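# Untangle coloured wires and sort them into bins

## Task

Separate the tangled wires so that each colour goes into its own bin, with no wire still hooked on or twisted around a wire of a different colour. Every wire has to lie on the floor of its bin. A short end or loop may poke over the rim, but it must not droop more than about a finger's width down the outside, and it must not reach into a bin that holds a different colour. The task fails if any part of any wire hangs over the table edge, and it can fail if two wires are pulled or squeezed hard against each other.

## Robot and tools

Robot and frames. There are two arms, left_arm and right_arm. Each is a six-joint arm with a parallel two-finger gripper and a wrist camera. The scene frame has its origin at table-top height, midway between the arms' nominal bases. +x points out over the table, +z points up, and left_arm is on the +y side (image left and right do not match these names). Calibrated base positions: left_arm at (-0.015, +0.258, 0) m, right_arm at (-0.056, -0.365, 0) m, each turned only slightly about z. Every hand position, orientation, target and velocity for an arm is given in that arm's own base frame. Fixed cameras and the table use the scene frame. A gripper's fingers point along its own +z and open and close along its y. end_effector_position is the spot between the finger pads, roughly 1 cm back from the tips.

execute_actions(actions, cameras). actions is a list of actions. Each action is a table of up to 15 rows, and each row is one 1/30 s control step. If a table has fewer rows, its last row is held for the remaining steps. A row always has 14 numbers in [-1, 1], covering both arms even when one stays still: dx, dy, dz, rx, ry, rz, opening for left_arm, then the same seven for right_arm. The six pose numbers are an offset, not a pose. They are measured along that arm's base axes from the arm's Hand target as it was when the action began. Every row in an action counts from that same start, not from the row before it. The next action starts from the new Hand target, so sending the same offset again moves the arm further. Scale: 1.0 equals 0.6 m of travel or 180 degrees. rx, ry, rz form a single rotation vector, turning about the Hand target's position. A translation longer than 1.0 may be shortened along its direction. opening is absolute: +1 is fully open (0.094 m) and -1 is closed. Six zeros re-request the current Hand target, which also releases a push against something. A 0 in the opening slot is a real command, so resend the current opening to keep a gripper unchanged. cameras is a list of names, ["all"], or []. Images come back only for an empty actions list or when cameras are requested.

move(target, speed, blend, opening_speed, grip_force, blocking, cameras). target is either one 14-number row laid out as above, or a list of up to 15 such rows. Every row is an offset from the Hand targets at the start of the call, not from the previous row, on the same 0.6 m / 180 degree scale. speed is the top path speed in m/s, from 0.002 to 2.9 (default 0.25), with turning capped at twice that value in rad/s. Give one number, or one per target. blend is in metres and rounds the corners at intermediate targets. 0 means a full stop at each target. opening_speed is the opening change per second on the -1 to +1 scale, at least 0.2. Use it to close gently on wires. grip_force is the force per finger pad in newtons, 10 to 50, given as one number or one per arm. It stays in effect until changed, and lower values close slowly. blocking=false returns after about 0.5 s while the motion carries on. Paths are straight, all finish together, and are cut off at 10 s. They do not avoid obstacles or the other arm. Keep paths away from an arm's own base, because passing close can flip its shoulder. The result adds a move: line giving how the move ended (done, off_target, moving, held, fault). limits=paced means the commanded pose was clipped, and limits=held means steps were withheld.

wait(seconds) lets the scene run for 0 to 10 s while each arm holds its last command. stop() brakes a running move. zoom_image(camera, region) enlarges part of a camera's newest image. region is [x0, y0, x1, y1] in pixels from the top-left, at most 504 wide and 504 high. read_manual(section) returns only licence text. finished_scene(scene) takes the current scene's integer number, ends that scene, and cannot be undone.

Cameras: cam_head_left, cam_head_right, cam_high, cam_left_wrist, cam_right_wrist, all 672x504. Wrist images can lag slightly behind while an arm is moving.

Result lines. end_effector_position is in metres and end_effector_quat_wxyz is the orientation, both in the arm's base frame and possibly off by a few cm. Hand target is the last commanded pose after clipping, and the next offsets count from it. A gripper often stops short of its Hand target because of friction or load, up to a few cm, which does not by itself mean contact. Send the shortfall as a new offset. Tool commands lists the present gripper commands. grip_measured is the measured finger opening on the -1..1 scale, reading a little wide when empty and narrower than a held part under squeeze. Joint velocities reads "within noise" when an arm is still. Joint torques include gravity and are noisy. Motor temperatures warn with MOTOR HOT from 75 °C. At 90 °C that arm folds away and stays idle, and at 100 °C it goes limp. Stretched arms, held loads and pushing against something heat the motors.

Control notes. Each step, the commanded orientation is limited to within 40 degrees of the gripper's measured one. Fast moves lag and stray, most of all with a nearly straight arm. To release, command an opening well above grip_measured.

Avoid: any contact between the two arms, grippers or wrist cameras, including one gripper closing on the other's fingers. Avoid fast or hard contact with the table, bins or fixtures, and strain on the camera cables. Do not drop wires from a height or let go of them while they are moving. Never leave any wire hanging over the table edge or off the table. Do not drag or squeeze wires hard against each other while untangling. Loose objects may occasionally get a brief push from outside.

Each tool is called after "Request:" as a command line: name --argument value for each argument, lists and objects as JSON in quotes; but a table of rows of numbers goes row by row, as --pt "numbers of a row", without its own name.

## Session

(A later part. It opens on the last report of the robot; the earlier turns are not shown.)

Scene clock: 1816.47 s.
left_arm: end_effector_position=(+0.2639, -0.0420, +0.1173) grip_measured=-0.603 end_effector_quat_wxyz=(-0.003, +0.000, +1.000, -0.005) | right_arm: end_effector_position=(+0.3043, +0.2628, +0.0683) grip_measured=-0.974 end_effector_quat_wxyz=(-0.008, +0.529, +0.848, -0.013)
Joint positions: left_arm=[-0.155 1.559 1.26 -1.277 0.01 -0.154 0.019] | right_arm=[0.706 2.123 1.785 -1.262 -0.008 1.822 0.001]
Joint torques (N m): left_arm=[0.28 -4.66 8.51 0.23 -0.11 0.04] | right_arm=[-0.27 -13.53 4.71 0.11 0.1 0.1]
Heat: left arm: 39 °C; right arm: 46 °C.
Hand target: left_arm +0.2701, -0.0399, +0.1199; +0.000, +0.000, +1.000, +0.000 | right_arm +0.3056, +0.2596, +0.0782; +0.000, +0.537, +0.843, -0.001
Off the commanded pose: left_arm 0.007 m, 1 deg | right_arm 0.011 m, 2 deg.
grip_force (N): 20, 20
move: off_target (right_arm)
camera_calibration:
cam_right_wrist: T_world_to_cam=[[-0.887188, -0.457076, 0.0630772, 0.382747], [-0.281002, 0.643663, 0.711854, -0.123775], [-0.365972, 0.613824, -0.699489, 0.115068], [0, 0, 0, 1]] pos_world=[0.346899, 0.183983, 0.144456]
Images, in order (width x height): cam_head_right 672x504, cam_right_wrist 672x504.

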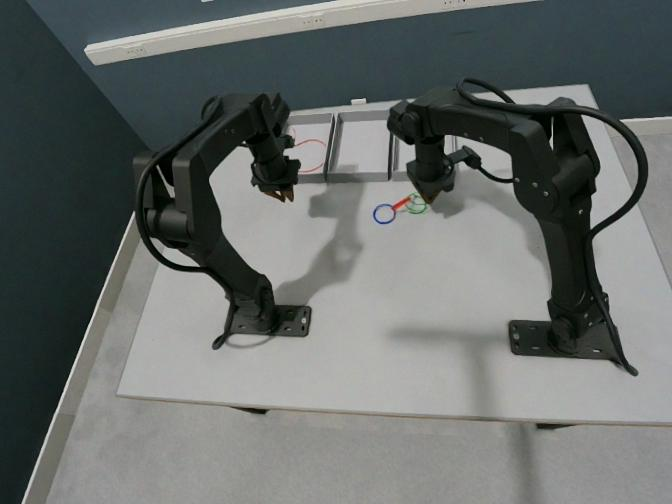

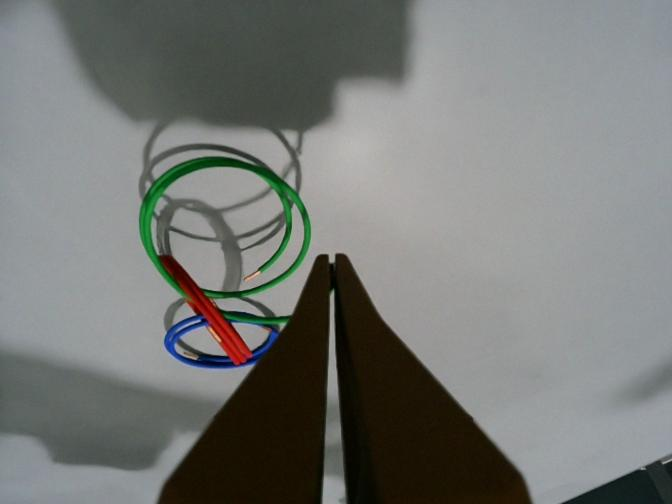

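Request:
move --target '[-0.002, -0.275, -0.05, -0.0553, -0.1606, -0.2063, -0.6, 0, 0, 0, 0, 0, 0, -1]' --speed 0.15 --cameras '["cam_left_wrist", "cam_head_right"]'

Scene clock: 1855.70 s.
left_arm: end_effector_position=(+0.2677, -0.2042, +0.0832) grip_measured=-0.603 end_effector_quat_wxyz=(+0.228, +0.313, +0.918, -0.083) | right_arm: end_effector_position=(+0.3043, +0.2628, +0.0683) grip_measured=-0.974 end_effector_quat_wxyz=(-0.008, +0.529, +0.848, -0.013)
Joint positions: left_arm=[-0.647 1.41 0.869 -0.538 0.013 0.006 0.019] | right_arm=[0.706 2.123 1.785 -1.262 -0.008 1.822 0.001]
Joint torques (N m): left_arm=[-0.32 -7.16 5.9 1.58 -0.07 0.06] | right_arm=[-0.47 -13.55 4.88 0.11 0.1 0.13]
Heat: left arm: 38 °C; right arm: 50 °C.
Hand target: left_arm +0.2689, -0.2050, +0.0900; +0.245, +0.315, +0.913, -0.085 | right_arm +0.3055, +0.2595, +0.0782; +0.000, +0.537, +0.844, -0.001
Off the commanded pose: left_arm 0.007 m, 2 deg | right_arm 0.011 m, 2 deg.
grip_force (N): 20, 20
move: off_target (right_arm)
camera_calibration:
cam_left_wrist: T_world_to_cam=[[-0.604528, -0.796205, 0.0245825, -0.00560932], [-0.756192, 0.583302, 0.296534, 0.304535], [-0.250441, 0.160674, -0.954706, 0.294955], [0, 0, 0, 1]] pos_world=[0.300765, -0.229494, 0.191428]
Images, in order (width x height): cam_head_right 672x504, cam_left_wrist 672x504.

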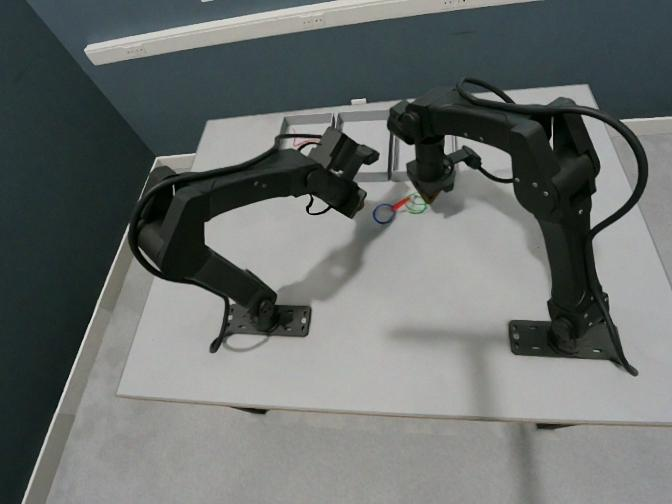

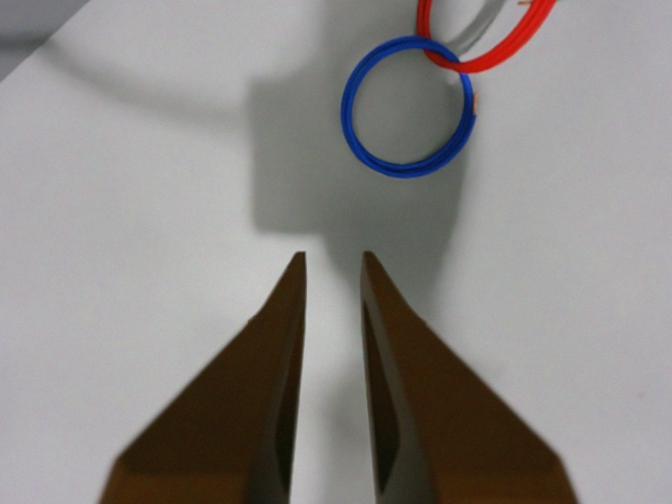

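Request:
zoom_image --camera "cam_left_wrist" --region '[320, 0, 570, 190]'

Scaled by 2.016 from the camera's 672x504 image, which has a finer 960x720 frame.

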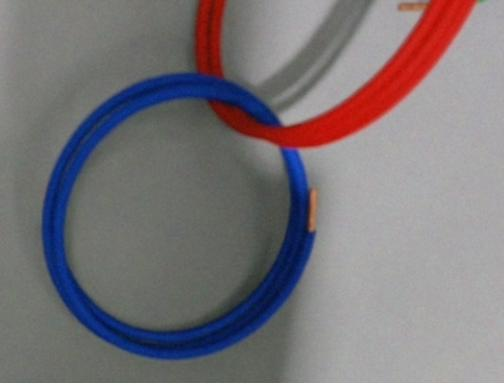

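Request:
move --target '[0.0572, -0.0567, -0.075, 0, 0, 0, -0.65, 0, 0, 0, 0, 0, 0, -1]' --speed 0.1 --cameras '["cam_left_wrist", "cam_head_right"]'

Scene clock: 1880.03 s.
left_arm: end_effector_position=(+0.2941, -0.2320, +0.0403) grip_measured=-0.647 end_effector_quat_wxyz=(+0.232, +0.317, +0.916, -0.085) | right_arm: end_effector_position=(+0.3043, +0.2628, +0.0683) grip_measured=-0.974 end_effector_quat_wxyz=(-0.008, +0.529, +0.848, -0.013)
Joint positions: left_arm=[-0.666 1.624 0.88 -0.328 0.008 -0.003 0.017] | right_arm=[0.706 2.123 1.785 -1.262 -0.008 1.822 0.001]
Joint torques (N m): left_arm=[-0.53 -5.42 8.55 1.58 -0.13 -0.05] | right_arm=[-0.24 -13.53 4.66 0.13 0.1 0.13]
Heat: left arm: 38 °C; right arm: 51 °C.
Hand target: left_arm +0.3032, -0.2391, +0.0450; +0.245, +0.315, +0.913, -0.085 | right_arm +0.3055, +0.2595, +0.0782; +0.000, +0.537, +0.844, -0.001
Off the commanded pose: left_arm 0.012 m, 2 deg | right_arm 0.011 m, 2 deg.
grip_force (N): 20, 20
move: off_target (left_arm, right_arm)
camera_calibration:
cam_left_wrist: T_world_to_cam=[[-0.612135, -0.790381, 0.0242677, -0.00707697], [-0.752561, 0.591718, 0.289002, 0.354622], [-0.242781, 0.158645, -0.957021, 0.262507], [0, 0, 0, 1]] pos_world=[0.326274, -0.257075, 0.14891]
Images, in order (width x height): cam_head_right 672x504, cam_left_wrist 672x504.

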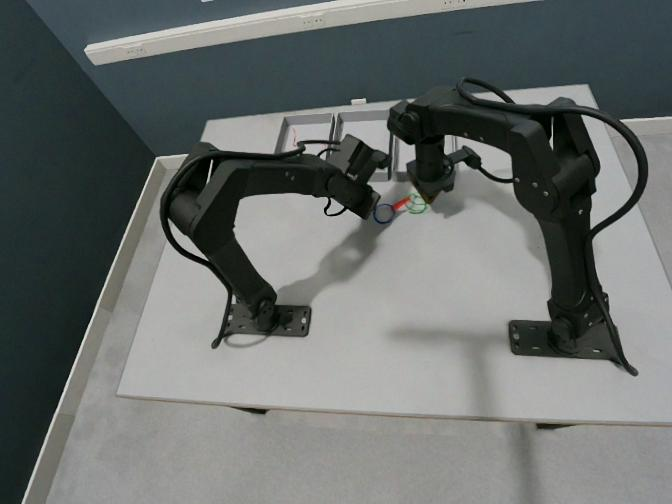

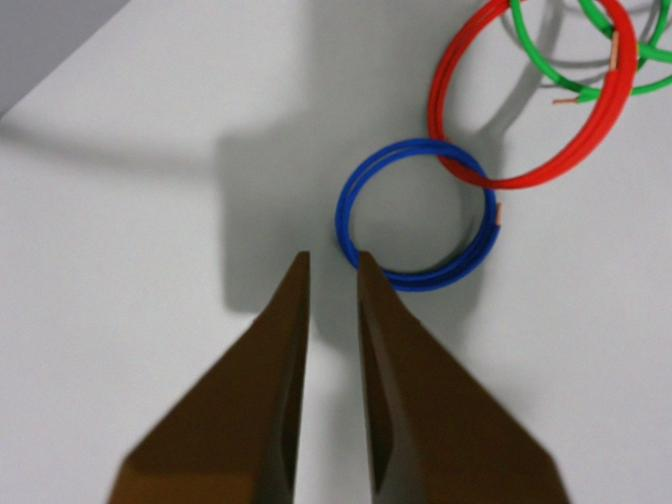

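Request:
move --target '[0.0113, -0.0165, -0.03, 0, 0, 0, -0.65, 0, 0, 0, 0, 0, 0, -1]' --speed 0.06 --cameras '["cam_left_wrist", "cam_head_right"]'

Scene clock: 1892.50 s.
left_arm: end_effector_position=(+0.3012, -0.2417, +0.0236) grip_measured=-0.647 end_effector_quat_wxyz=(+0.233, +0.317, +0.916, -0.085) | right_arm: end_effector_position=(+0.3043, +0.2628, +0.0683) grip_measured=-0.974 end_effector_quat_wxyz=(-0.008, +0.529, +0.848, -0.013)
Joint positions: left_arm=[-0.678 1.7 0.886 -0.256 0.003 -0.012 0.017] | right_arm=[0.706 2.123 1.785 -1.262 -0.008 1.822 0.001]
Joint torques (N m): left_arm=[-0.54 -5.78 8.32 1.58 -0.13 -0.04] | right_arm=[-0.44 -13.53 4.82 0.14 0.09 0.11]
Heat: left arm: 38 °C; right arm: 51 °C.
Hand target: left_arm +0.3100, -0.2488, +0.0269; +0.245, +0.315, +0.913, -0.084 | right_arm +0.3055, +0.2595, +0.0782; +0.000, +0.537, +0.844, -0.001
Off the commanded pose: left_arm 0.012 m, 1 deg | right_arm 0.011 m, 2 deg.
grip_force (N): 20, 20
move: off_target (left_arm, right_arm)
camera_calibration:
cam_left_wrist: T_world_to_cam=[[-0.611844, -0.790614, 0.0239858, -0.0101597], [-0.75337, 0.591725, 0.286871, 0.370855], [-0.240997, 0.15745, -0.957669, 0.248988], [0, 0, 0, 1]] pos_world=[0.33318, -0.266679, 0.132305]
Images, in order (width x height): cam_head_right 672x504, cam_left_wrist 672x504.

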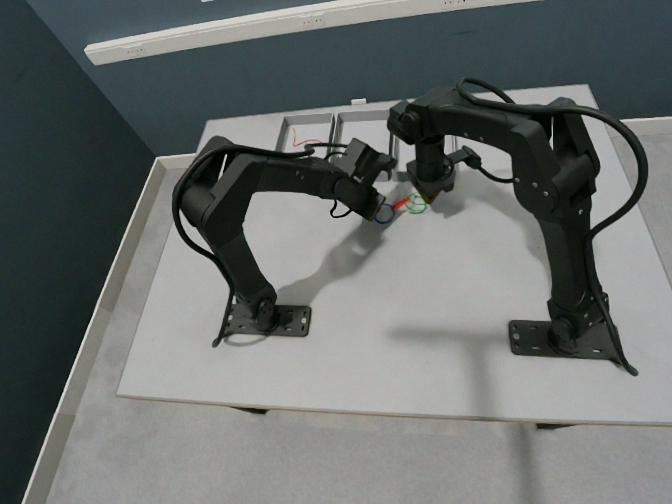

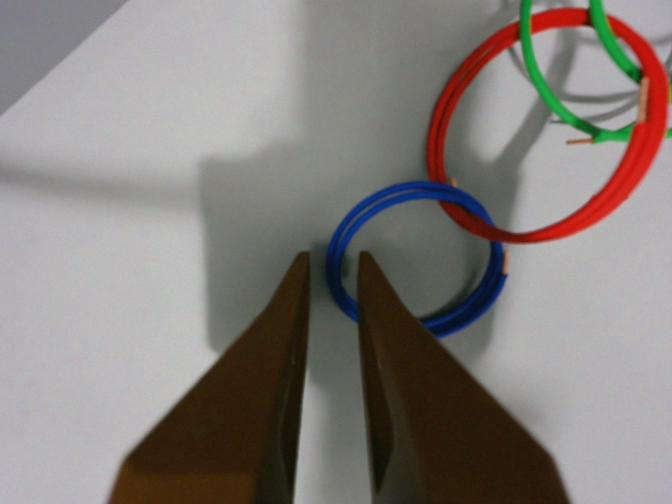

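Request:
move --target '[0, 0, -0.012, 0, 0, 0, -0.65, 0, 0, 0, 0, 0, 0, -1]' --speed 0.05

Request:
move --target '[0, 0, 0, 0, 0, 0, -1, 0, 0, 0, 0, 0, 0, -1]' --opening_speed 0.4 --cameras '["cam_left_wrist"]'

Scene clock: 1900.40 s.
left_arm: end_effector_position=(+0.3053, -0.2450, +0.0213) grip_measured=-0.647 end_effector_quat_wxyz=(+0.239, +0.316, +0.914, -0.087) | right_arm: end_effector_position=(+0.3043, +0.2628, +0.0683) grip_measured=-0.974 end_effector_quat_wxyz=(-0.008, +0.529, +0.848, -0.013)
Joint positions: left_arm=[-0.678 1.717 0.886 -0.225 0.003 -0.012 0.017] | right_arm=[0.706 2.123 1.785 -1.262 -0.008 1.822 0.001]
Joint torques (N m): left_arm=[-0.54 -5.86 7.1 1.61 -0.13 -0.05] | right_arm=[-0.24 -13.64 4.79 0.13 0.08 0.11]
Heat: left arm: 38 °C; right arm: 51 °C.
Hand target: left_arm +0.3101, -0.2489, +0.0198; +0.245, +0.315, +0.913, -0.085 | right_arm +0.3055, +0.2595, +0.0782; +0.000, +0.537, +0.844, -0.001
Off the commanded pose: left_arm 0.006 m, 1 deg | right_arm 0.011 m, 2 deg.
grip_force (N): 20, 20
move: off_target (right_arm)

Scene clock: 1901.83 s.
left_arm: end_effector_position=(+0.3054, -0.2450, +0.0213) grip_measured=-0.933 end_effector_quat_wxyz=(+0.240, +0.316, +0.914, -0.087) | right_arm: end_effector_position=(+0.3043, +0.2629, +0.0683) grip_measured=-0.974 end_effector_quat_wxyz=(-0.008, +0.530, +0.848, -0.012)
Joint positions: left_arm=[-0.678 1.717 0.886 -0.224 0.003 -0.012 0.003] | right_arm=[0.706 2.123 1.785 -1.262 -0.008 1.822 0.001]
Joint torques (N m): left_arm=[-0.55 -5.87 7.1 1.61 -0.13 -0.04] | right_arm=[-0.34 -13.42 4.71 0.11 0.07 0.11]
Heat: left arm: 38 °C; right arm: 51 °C.
Hand target: left_arm +0.3100, -0.2488, +0.0198; +0.245, +0.315, +0.913, -0.085 | right_arm +0.3056, +0.2596, +0.0782; +0.000, +0.537, +0.843, -0.001
Off the commanded pose: left_arm 0.006 m, 1 deg | right_arm 0.011 m, 2 deg.
grip_force (N): 20, 20
move: off_target (right_arm)
camera_calibration:
cam_left_wrist: T_world_to_cam=[[-0.612175, -0.790348, 0.0243376, -0.0100875], [-0.756555, 0.594395, 0.272615, 0.378512], [-0.229927, 0.148475, -0.961815, 0.242788], [0, 0, 0, 1]] pos_world=[0.336014, -0.269007, 0.130575]
Images, in order (width x height): cam_left_wrist 672x504.

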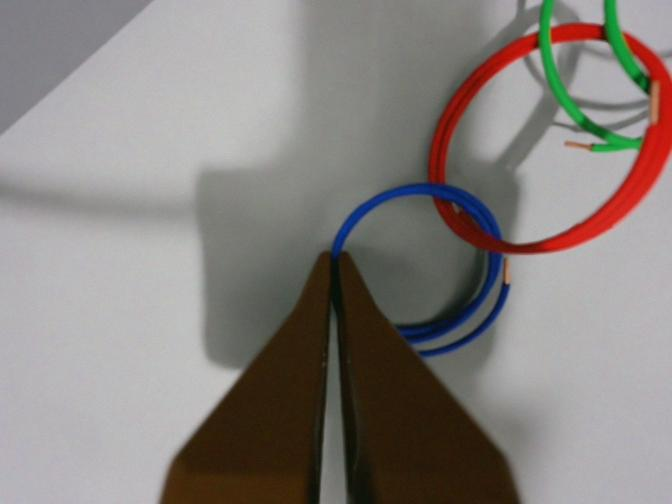

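Request:
move --target '[0, 0, 0, 0, 0, 0, -1, 0, -0.1, 0, 0, 0, 0, -1]' --speed 0.06 --cameras '["cam_left_wrist", "cam_head_right", "cam_right_wrist"]'

Request:
zoom_image --camera "cam_head_right" --region '[350, 170, 470, 240]'

Scene clock: 1911.37 s.
left_arm: end_effector_position=(+0.3056, -0.2458, +0.0217) grip_measured=-0.934 end_effector_quat_wxyz=(+0.241, +0.316, +0.913, -0.088) | right_arm: end_effector_position=(+0.3056, +0.2027, +0.0710) grip_measured=-0.974 end_effector_quat_wxyz=(-0.009, +0.539, +0.842, -0.009)
Joint positions: left_arm=[-0.679 1.717 0.886 -0.221 0.003 -0.012 0.003] | right_arm=[0.579 1.975 1.577 -1.197 -0.008 1.718 0.001]
Joint torques (N m): left_arm=[-0.46 -5.87 7.09 1.59 -0.14 -0.05] | right_arm=[-0.29 -11.97 4.68 0.12 0.12 -0.04]
Heat: left arm: 38 °C; right arm: 51 °C.
Hand target: left_arm +0.3100, -0.2489, +0.0198; +0.245, +0.315, +0.913, -0.085 | right_arm +0.3055, +0.1995, +0.0783; +0.000, +0.537, +0.843, -0.001
Off the commanded pose: left_arm 0.006 m, 1 deg | right_arm 0.008 m, 1 deg.
grip_force (N): 20, 20
move: done
camera_calibration:
cam_left_wrist: T_world_to_cam=[[-0.613073, -0.789651, 0.0243477, -0.0100832], [-0.756584, 0.595714, 0.269639, 0.379496], [-0.227425, 0.146887, -0.962654, 0.242195], [0, 0, 0, 1]] pos_world=[0.33602, -0.269608, 0.131068]
cam_right_wrist: T_world_to_cam=[[-0.897945, -0.43625, 0.0581455, 0.355749], [-0.267693, 0.64625, 0.714634, -0.0913893], [-0.349335, 0.626136, -0.697078, 0.146652], [0, 0, 0, 1]] pos_world=[0.346209, 0.122431, 0.146853]
Images, in order (width x height): cam_head_right 672x504, cam_left_wrist 672x504, cam_right_wrist 672x504.

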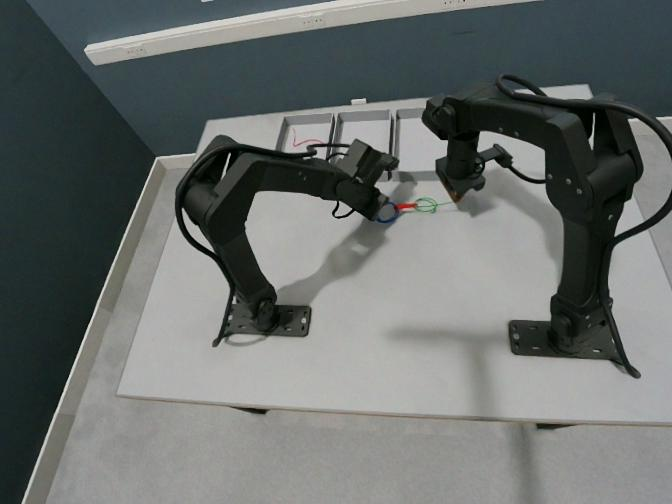

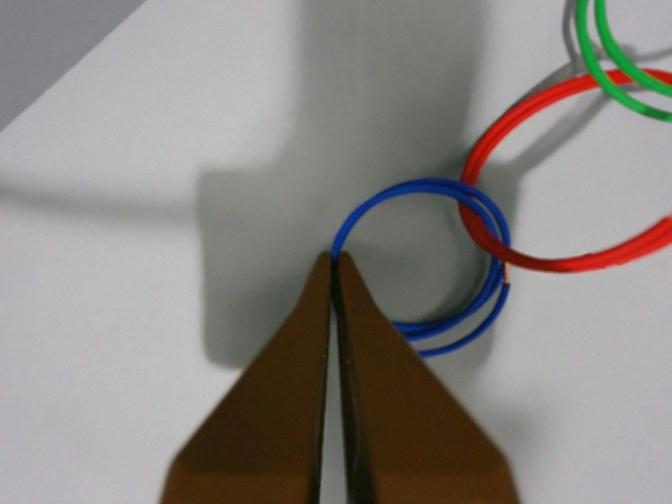

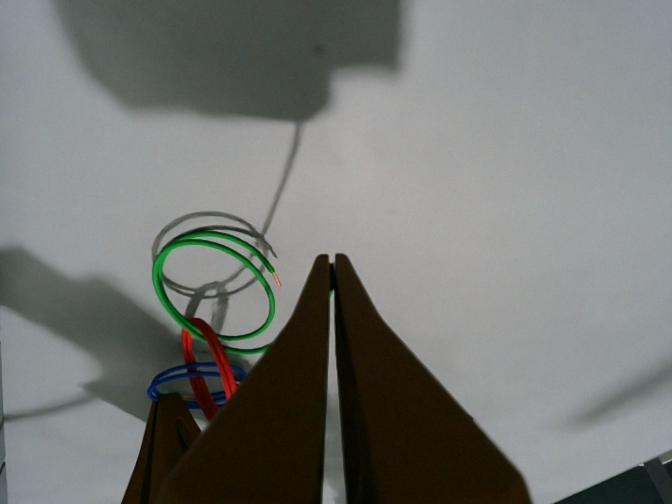

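Scaled by 4.200 from the camera's 672x504 image, which has a finer 960x720 frame.

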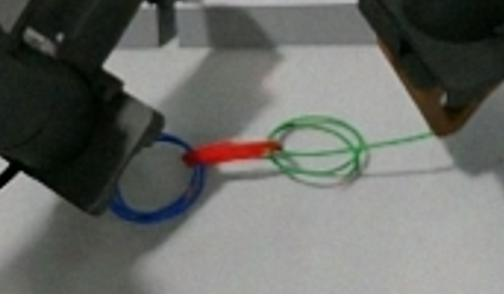

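Request:
move --target '[0, 0, 0, 0, 0, 0, -1, 0, -0.117, 0, 0, 0, 0, -1]' --speed 0.06 --cameras '["cam_left_wrist", "cam_head_right", "cam_right_wrist"]'

Request:
zoom_image --camera "cam_head_right" --region '[360, 170, 500, 250]'

Scene clock: 1919.77 s.
left_arm: end_effector_position=(+0.3057, -0.2459, +0.0218) grip_measured=-0.934 end_effector_quat_wxyz=(+0.241, +0.316, +0.913, -0.088) | right_arm: end_effector_position=(+0.3058, +0.1324, +0.0728) grip_measured=-0.974 end_effector_quat_wxyz=(-0.011, +0.539, +0.842, -0.007)
Joint positions: left_arm=[-0.679 1.717 0.886 -0.22 0.003 -0.012 0.003] | right_arm=[0.401 1.848 1.411 -1.159 -0.009 1.54 0.001]
Joint torques (N m): left_arm=[-0.44 -5.85 7.1 1.58 -0.13 -0.05] | right_arm=[-0.21 -10.77 4.66 0.17 0.1 -0.08]
Heat: left arm: 39 °C; right arm: 49 °C.
Hand target: left_arm +0.3101, -0.2489, +0.0198; +0.245, +0.315, +0.913, -0.085 | right_arm +0.3056, +0.1294, +0.0783; +0.000, +0.537, +0.843, -0.001
Off the commanded pose: left_arm 0.006 m, 1 deg | right_arm 0.006 m, 1 deg.
grip_force (N): 20, 20
move: done
camera_calibration:
cam_left_wrist: T_world_to_cam=[[-0.613172, -0.789575, 0.0243222, -0.0100284], [-0.756684, 0.595913, 0.268917, 0.379653], [-0.226824, 0.146488, -0.962856, 0.242007], [0, 0, 0, 1]] pos_world=[0.336021, -0.269609, 0.131167]
cam_right_wrist: T_world_to_cam=[[-0.897913, -0.436491, 0.0568122, 0.325209], [-0.266898, 0.642529, 0.718277, -0.0472017], [-0.350025, 0.629787, -0.693434, 0.191409], [0, 0, 0, 1]] pos_world=[0.346409, 0.0517326, 0.148157]
Images, in order (width x height): cam_head_right 672x504, cam_left_wrist 672x504, cam_right_wrist 672x504.

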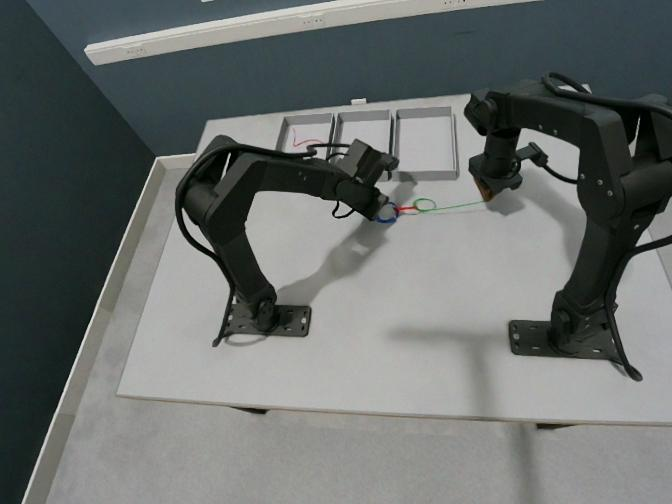

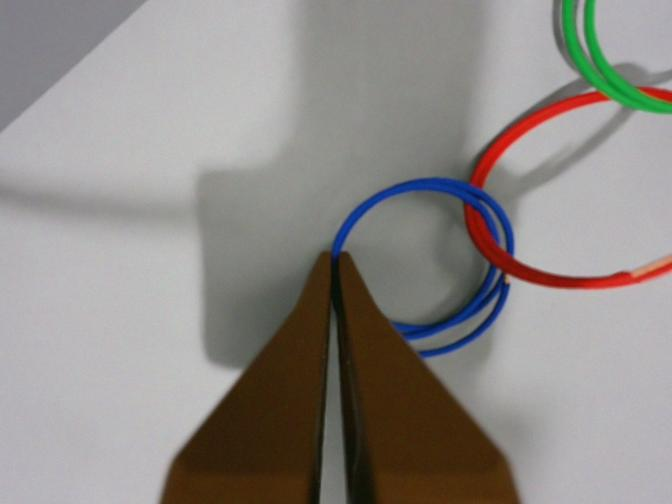

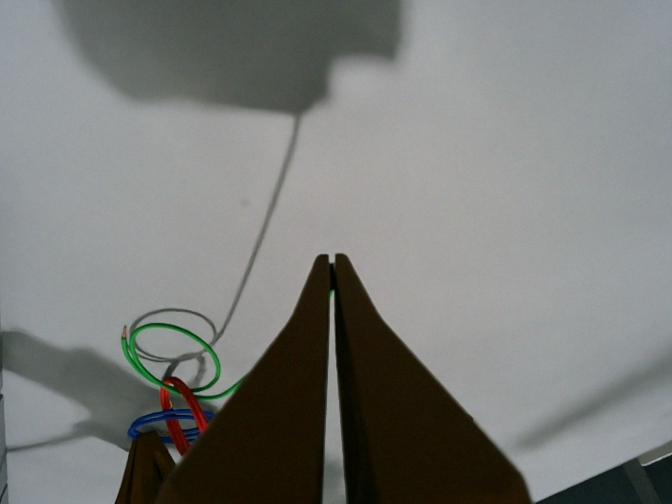

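Scaled by 3.600 from the camera's 672x504 image, which has a finer 960x720 frame.

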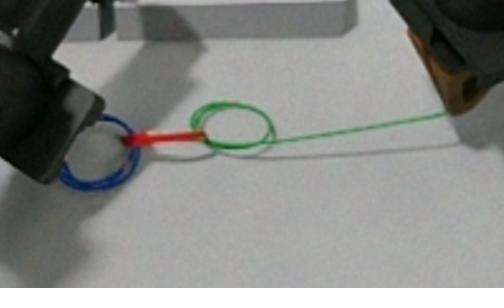

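Request:
move --target '[0, 0, 0, 0, 0, 0, -1, 0, -0.125, -0.01, 0, 0, 0, -1]' --speed 0.06 --cameras '["cam_left_wrist", "cam_head_right", "cam_right_wrist"]'

Request:
zoom_image --camera "cam_head_right" --region '[360, 170, 520, 250]'

Scene clock: 1927.83 s.
left_arm: end_effector_position=(+0.3057, -0.2459, +0.0218) grip_measured=-0.934 end_effector_quat_wxyz=(+0.241, +0.316, +0.913, -0.088) | right_arm: end_effector_position=(+0.3053, +0.0572, +0.0676) grip_measured=-0.974 end_effector_quat_wxyz=(-0.014, +0.539, +0.842, -0.006)
Joint positions: left_arm=[-0.679 1.717 0.886 -0.22 0.003 -0.012 0.003] | right_arm=[0.176 1.771 1.294 -1.122 -0.01 1.316 0.001]
Joint torques (N m): left_arm=[-0.47 -5.86 7.1 1.58 -0.14 -0.05] | right_arm=[-0.1 -10 4.77 0.16 0.09 -0.06]
Heat: left arm: 39 °C; right arm: 49 °C.
Hand target: left_arm +0.3101, -0.2489, +0.0198; +0.245, +0.315, +0.913, -0.085 | right_arm +0.3055, +0.0543, +0.0723; +0.000, +0.537, +0.843, -0.001
Off the commanded pose: left_arm 0.006 m, 1 deg | right_arm 0.005 m, 2 deg.
grip_force (N): 20, 20
move: done
camera_calibration:
cam_left_wrist: T_world_to_cam=[[-0.613172, -0.789575, 0.0243222, -0.0100284], [-0.756684, 0.595913, 0.268917, 0.379653], [-0.226824, 0.146488, -0.962856, 0.242007], [0, 0, 0, 1]] pos_world=[0.336021, -0.269609, 0.131167]
cam_right_wrist: T_world_to_cam=[[-0.897949, -0.436387, 0.0570417, 0.292209], [-0.264453, 0.638624, 0.722651, 0.00395356], [-0.351783, 0.633819, -0.688856, 0.235014], [0, 0, 0, 1]] pos_world=[0.346108, -0.0239651, 0.142366]
Images, in order (width x height): cam_head_right 672x504, cam_left_wrist 672x504, cam_right_wrist 672x504.

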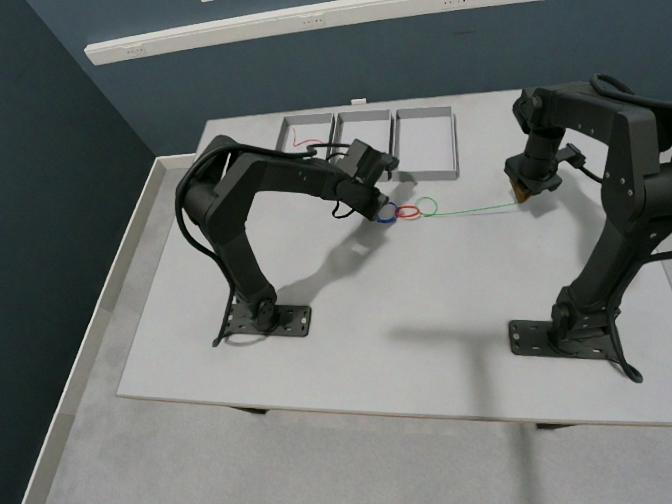

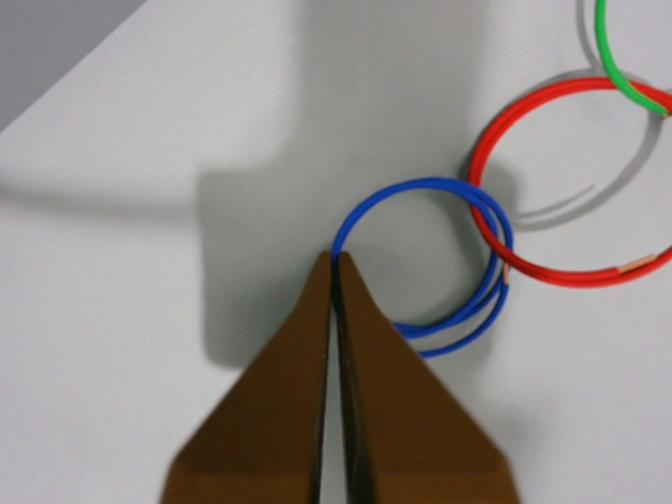

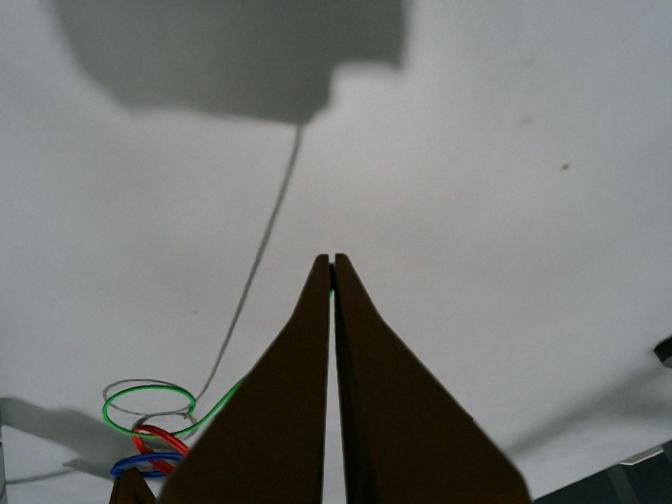

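Scaled by 3.150 from the camera's 672x504 image, which has a finer 960x720 frame.

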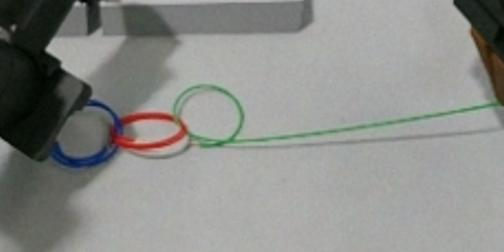

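Request:
zoom_image --camera "cam_head_right" --region '[380, 185, 450, 235]'

Request:
zoom_image --camera "cam_right_wrist" --region '[80, 360, 280, 504]'

Request:
zoom_image --camera "cam_left_wrist" --region '[440, 0, 672, 180]'

Scaled by 7.200 from the camera's 672x504 image, which has a finer 960x720 frame.

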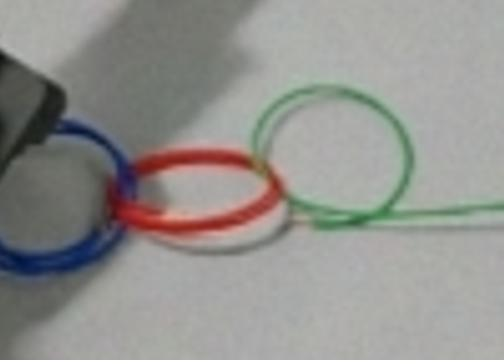

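Scaled by 2.520 from the camera's 672x504 image, which has a finer 960x720 frame.

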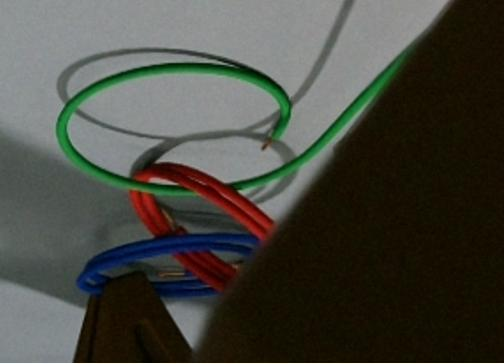

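Scaled by 2.172 from the camera's 672x504 image, which has a finer 960x720 frame.

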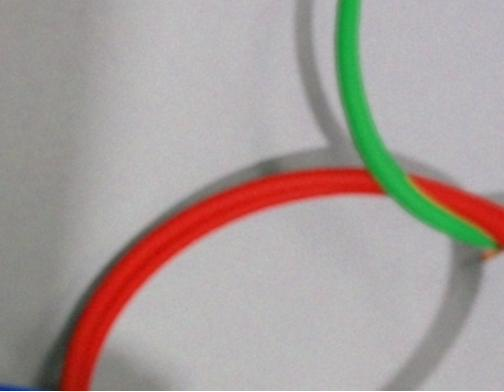

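Request:
move --target '[0, 0, 0, 0, 0, 0, -1, 0, -0.125, 0, 0, 0, 0, -1]' --speed 0.06 --cameras '["cam_head_right", "cam_right_wrist"]'

Request:
zoom_image --camera "cam_head_right" --region '[380, 175, 560, 245]'

Request:
zoom_image --camera "cam_right_wrist" --region '[60, 400, 260, 504]'

Scene clock: 1939.37 s.
left_arm: end_effector_position=(+0.3057, -0.2459, +0.0218) grip_measured=-0.934 end_effector_quat_wxyz=(+0.241, +0.316, +0.913, -0.088) | right_arm: end_effector_position=(+0.3050, -0.0176, +0.0677) grip_measured=-0.974 end_effector_quat_wxyz=(-0.015, +0.539, +0.842, -0.003)
Joint positions: left_arm=[-0.679 1.717 0.886 -0.22 0.003 -0.012 0.003] | right_arm=[-0.067 1.754 1.273 -1.119 -0.01 1.073 0.001]
Joint torques (N m): left_arm=[-0.43 -5.83 7.09 1.58 -0.13 -0.04] | right_arm=[-0.18 -9.62 4.81 0.19 0.17 -0.09]
Heat: left arm: 39 °C; right arm: 47 °C.
Hand target: left_arm +0.3100, -0.2489, +0.0198; +0.245, +0.315, +0.913, -0.085 | right_arm +0.3056, -0.0207, +0.0723; +0.000, +0.537, +0.843, -0.001
Off the commanded pose: left_arm 0.006 m, 1 deg | right_arm 0.006 m, 2 deg.
grip_force (N): 20, 20
move: done
camera_calibration:
cam_right_wrist: T_world_to_cam=[[-0.898031, -0.436693, 0.0532853, 0.25964], [-0.264973, 0.633593, 0.726877, 0.0514024], [-0.351183, 0.638639, -0.684698, 0.281972], [0, 0, 0, 1]] pos_world=[0.345809, -0.0992633, 0.141867]
Images, in order (width x height): cam_head_right 672x504, cam_right_wrist 672x504.

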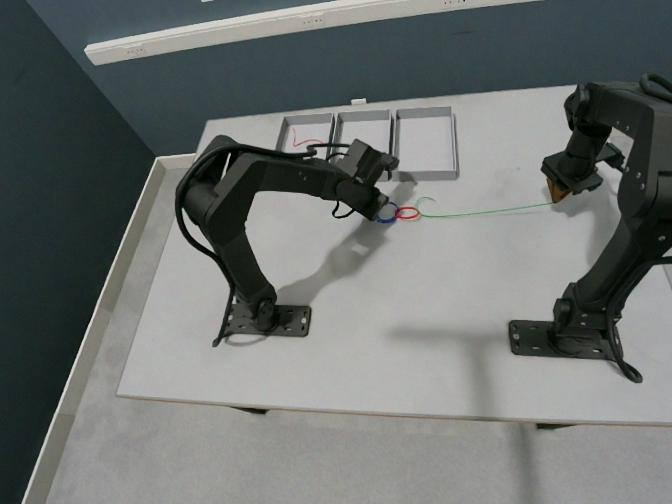

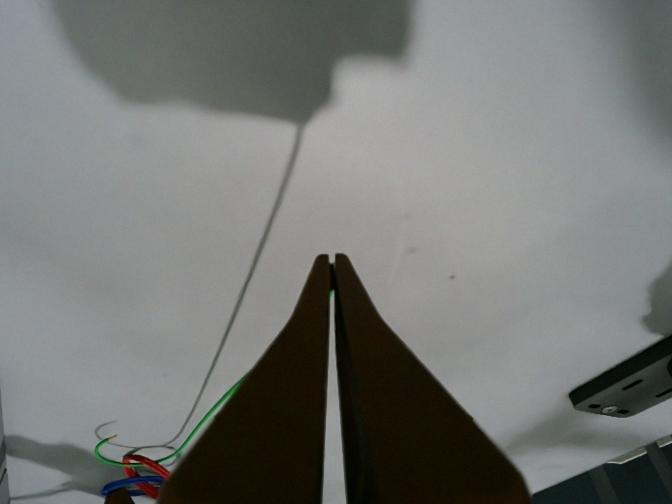

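Scaled by 2.800 from the camera's 672x504 image, which has a finer 960x720 frame.

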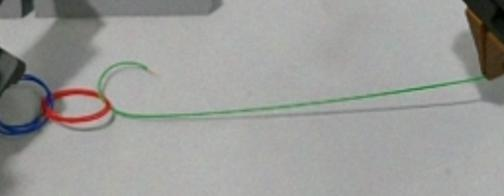

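Scaled by 2.520 from the camera's 672x504 image, which has a finer 960x720 frame.

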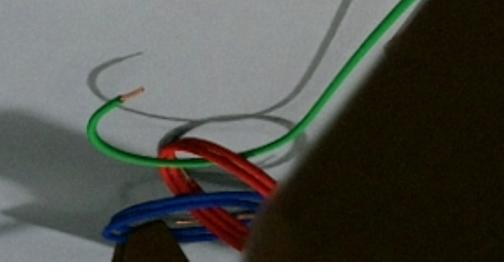

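Request:
move --target '[0, 0, 0, 0, 0, 0, -1, 0, -0.125, 0, 0, 0, 0, -1]' --speed 0.06 --cameras '["cam_head_right", "cam_right_wrist"]'

Request:
zoom_image --camera "cam_head_right" --region '[380, 175, 580, 245]'

Scene clock: 1946.67 s.
left_arm: end_effector_position=(+0.3057, -0.2459, +0.0218) grip_measured=-0.934 end_effector_quat_wxyz=(+0.241, +0.316, +0.913, -0.088) | right_arm: end_effector_position=(+0.2961, -0.0895, +0.0674) grip_measured=-0.974 end_effector_quat_wxyz=(-0.015, +0.540, +0.842, +0.001)
Joint positions: left_arm=[-0.679 1.717 0.886 -0.22 0.003 -0.012 0.003] | right_arm=[-0.302 1.766 1.287 -1.119 -0.01 0.838 0.001]
Joint torques (N m): left_arm=[-0.44 -5.85 7.08 1.58 -0.13 -0.04] | right_arm=[-0.21 -6.69 8.84 0.14 0.09 -0.1]
Heat: left arm: 39 °C; right arm: 46 °C.
Hand target: left_arm +0.3100, -0.2489, +0.0198; +0.245, +0.315, +0.913, -0.085 | right_arm +0.3055, -0.0956, +0.0723; +0.000, +0.537, +0.843, -0.001
Off the commanded pose: left_arm 0.006 m, 1 deg | right_arm 0.012 m, 2 deg.
grip_force (N): 20, 20
move: off_target (right_arm)
camera_calibration:
cam_right_wrist: T_world_to_cam=[[-0.898662, -0.43619, 0.046318, 0.220939], [-0.267989, 0.629564, 0.729268, 0.0950731], [-0.347259, 0.642952, -0.682659, 0.323627], [0, 0, 0, 1]] pos_world=[0.33641, -0.17156, 0.14136]
Images, in order (width x height): cam_head_right 672x504, cam_right_wrist 672x504.

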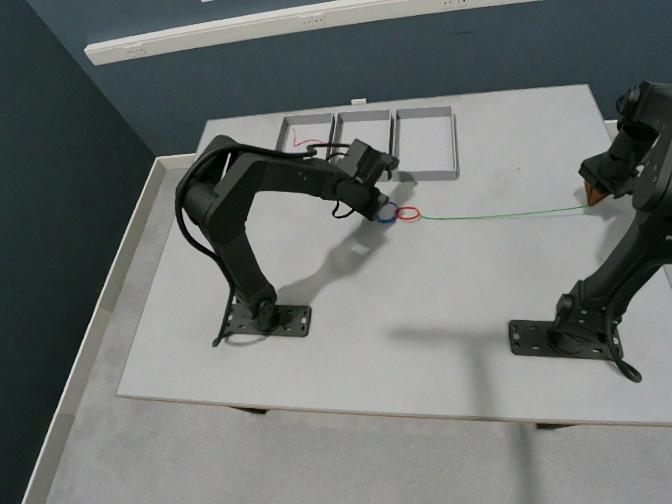

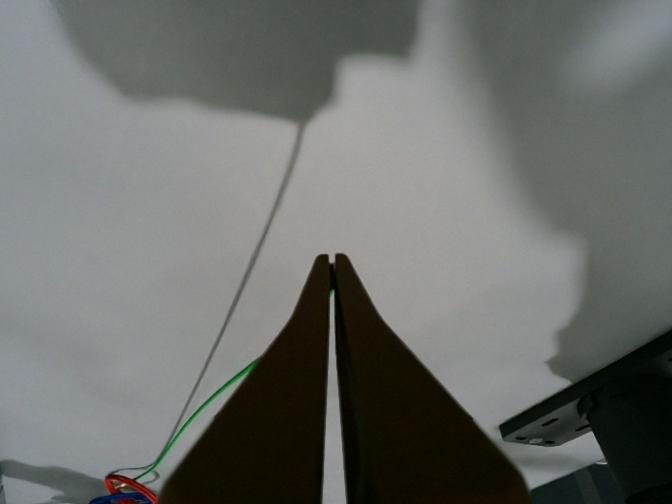

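Scaled by 2.520 from the camera's 672x504 image, which has a finer 960x720 frame.

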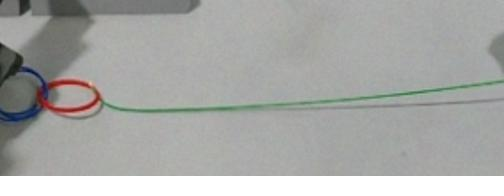

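Request:
move --target '[0, 0, 0, 0, 0, 0, -1, 0, -0.07, 0.03, 0, 0, 0, -1]' --speed 0.06 --cameras '["cam_head_right", "cam_right_wrist", "cam_left_wrist"]'

Request:
zoom_image --camera "cam_head_right" --region '[380, 175, 480, 245]'

Scene clock: 1959.83 s.
left_arm: end_effector_position=(+0.3057, -0.2459, +0.0218) grip_measured=-0.934 end_effector_quat_wxyz=(+0.241, +0.316, +0.913, -0.088) | right_arm: end_effector_position=(+0.3019, -0.1332, +0.0854) grip_measured=-0.974 end_effector_quat_wxyz=(-0.004, +0.540, +0.841, +0.004)
Joint positions: left_arm=[-0.679 1.717 0.886 -0.22 0.003 -0.012 0.003] | right_arm=[-0.423 1.81 1.414 -1.181 -0.009 0.719 0.001]
Joint torques (N m): left_arm=[-0.43 -5.86 7.09 1.58 -0.14 -0.04] | right_arm=[-0.12 -7.19 9.05 -0.09 0.11 -0.04]
Heat: left arm: 39 °C; right arm: 44 °C.
Hand target: left_arm +0.3100, -0.2489, +0.0198; +0.245, +0.315, +0.913, -0.085 | right_arm +0.3055, -0.1376, +0.0903; +0.000, +0.537, +0.843, -0.001
Off the commanded pose: left_arm 0.006 m, 1 deg | right_arm 0.008 m, 1 deg.
grip_force (N): 20, 20
move: done
camera_calibration:
cam_left_wrist: T_world_to_cam=[[-0.613172, -0.789575, 0.0243222, -0.0100284], [-0.756684, 0.595913, 0.268917, 0.379653], [-0.226824, 0.146488, -0.962856, 0.242007], [0, 0, 0, 1]] pos_world=[0.336021, -0.269609, 0.131167]
cam_right_wrist: T_world_to_cam=[[-0.900156, -0.43453, 0.0300417, 0.208324], [-0.282503, 0.634935, 0.719061, 0.116983], [-0.331529, 0.638781, -0.694297, 0.361792], [0, 0, 0, 1]] pos_world=[0.340517, -0.214859, 0.160814]
Images, in order (width x height): cam_head_right 672x504, cam_left_wrist 672x504, cam_right_wrist 672x504.

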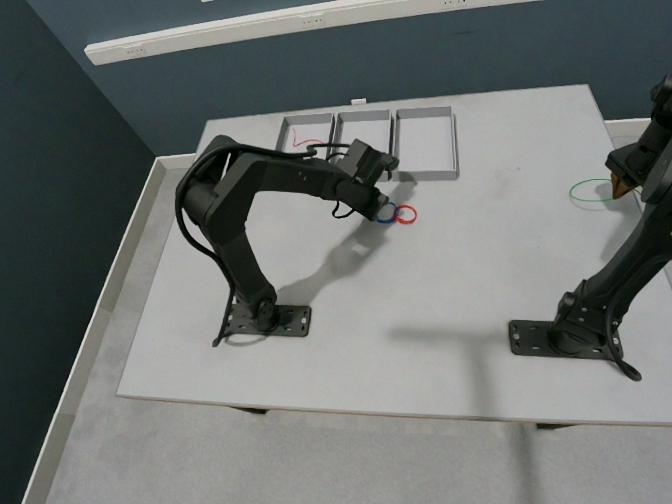

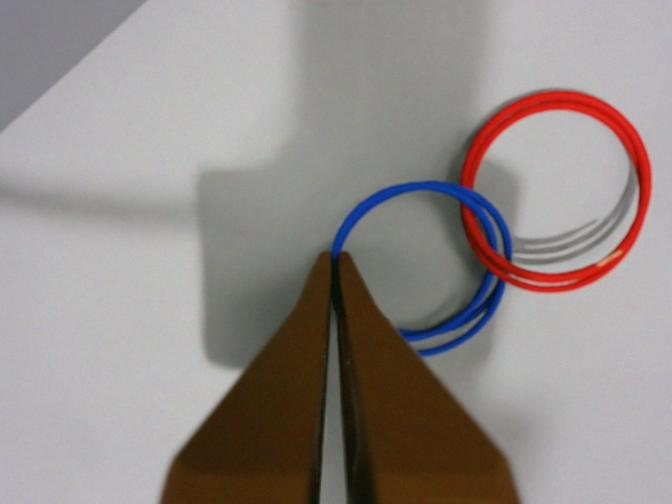

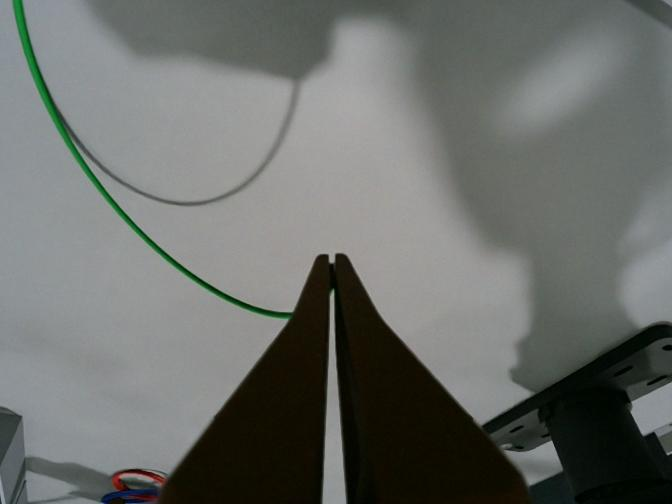

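Scaled by 5.040 from the camera's 672x504 image, which has a finer 960x720 frame.

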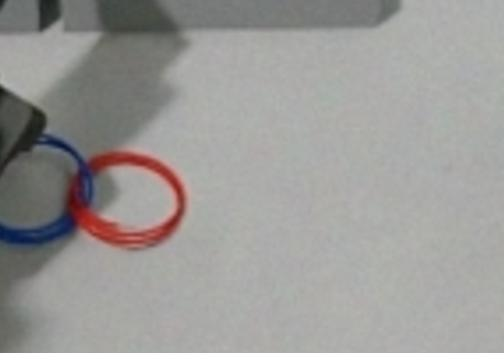

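Request:
move --target '[0, 0, 0, 0, 0, 0, -1, 0, 0.25, 0.15, 0, 0, 0, -1]' --speed 0.2 --cameras '["cam_head_right", "cam_right_wrist", "cam_high"]'

Scene clock: 1968.87 s.
left_arm: end_effector_position=(+0.3057, -0.2459, +0.0218) grip_measured=-0.934 end_effector_quat_wxyz=(+0.241, +0.316, +0.913, -0.088) | right_arm: end_effector_position=(+0.3044, +0.0157, +0.1705) grip_measured=-0.974 end_effector_quat_wxyz=(-0.011, +0.530, +0.848, -0.001)
Joint positions: left_arm=[-0.679 1.717 0.886 -0.22 0.003 -0.012 0.003] | right_arm=[0.042 1.726 1.651 -1.514 -0.01 1.159 0.001]
Joint torques (N m): left_arm=[-0.46 -5.86 7.09 1.58 -0.14 -0.05] | right_arm=[-0.31 -7.75 8.95 -0.1 0.11 0.11]
Heat: left arm: 39 °C; right arm: 44 °C.
Hand target: left_arm +0.3100, -0.2489, +0.0198; +0.245, +0.315, +0.913, -0.085 | right_arm +0.3056, +0.0123, +0.1803; +0.000, +0.537, +0.843, -0.001
Off the commanded pose: left_arm 0.006 m, 1 deg | right_arm 0.010 m, 2 deg.
grip_force (N): 20, 20
move: done
camera_calibration:
cam_right_wrist: T_world_to_cam=[[-0.888474, -0.456697, 0.0451917, 0.266953], [-0.286234, 0.628423, 0.723295, -0.0374725], [-0.358726, 0.629693, -0.689059, 0.33409], [0, 0, 0, 1]] pos_world=[0.346302, -0.0649085, 0.245247]
Images, in order (width x height): cam_head_right 672x504, cam_high 672x504, cam_right_wrist 672x504.

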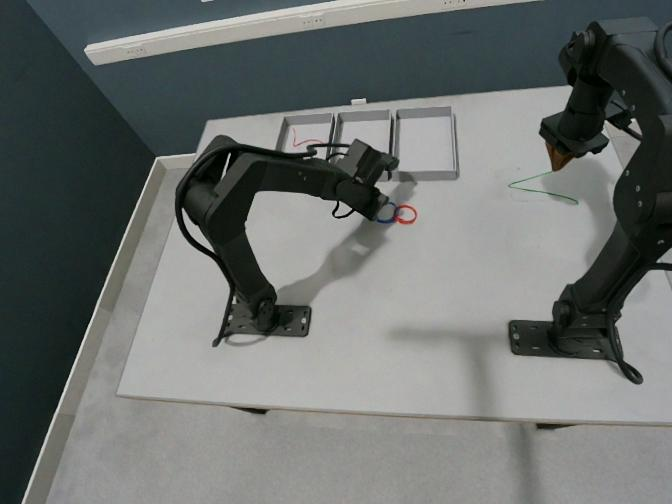

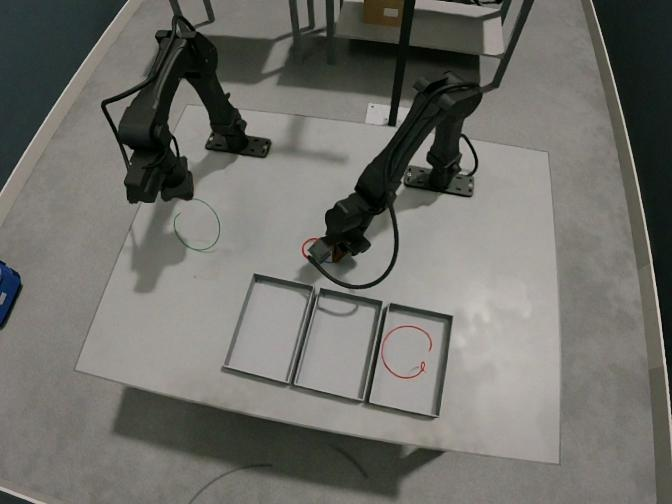

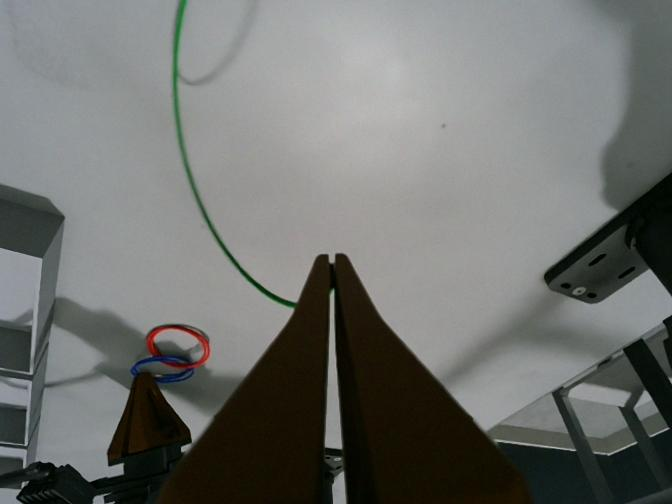

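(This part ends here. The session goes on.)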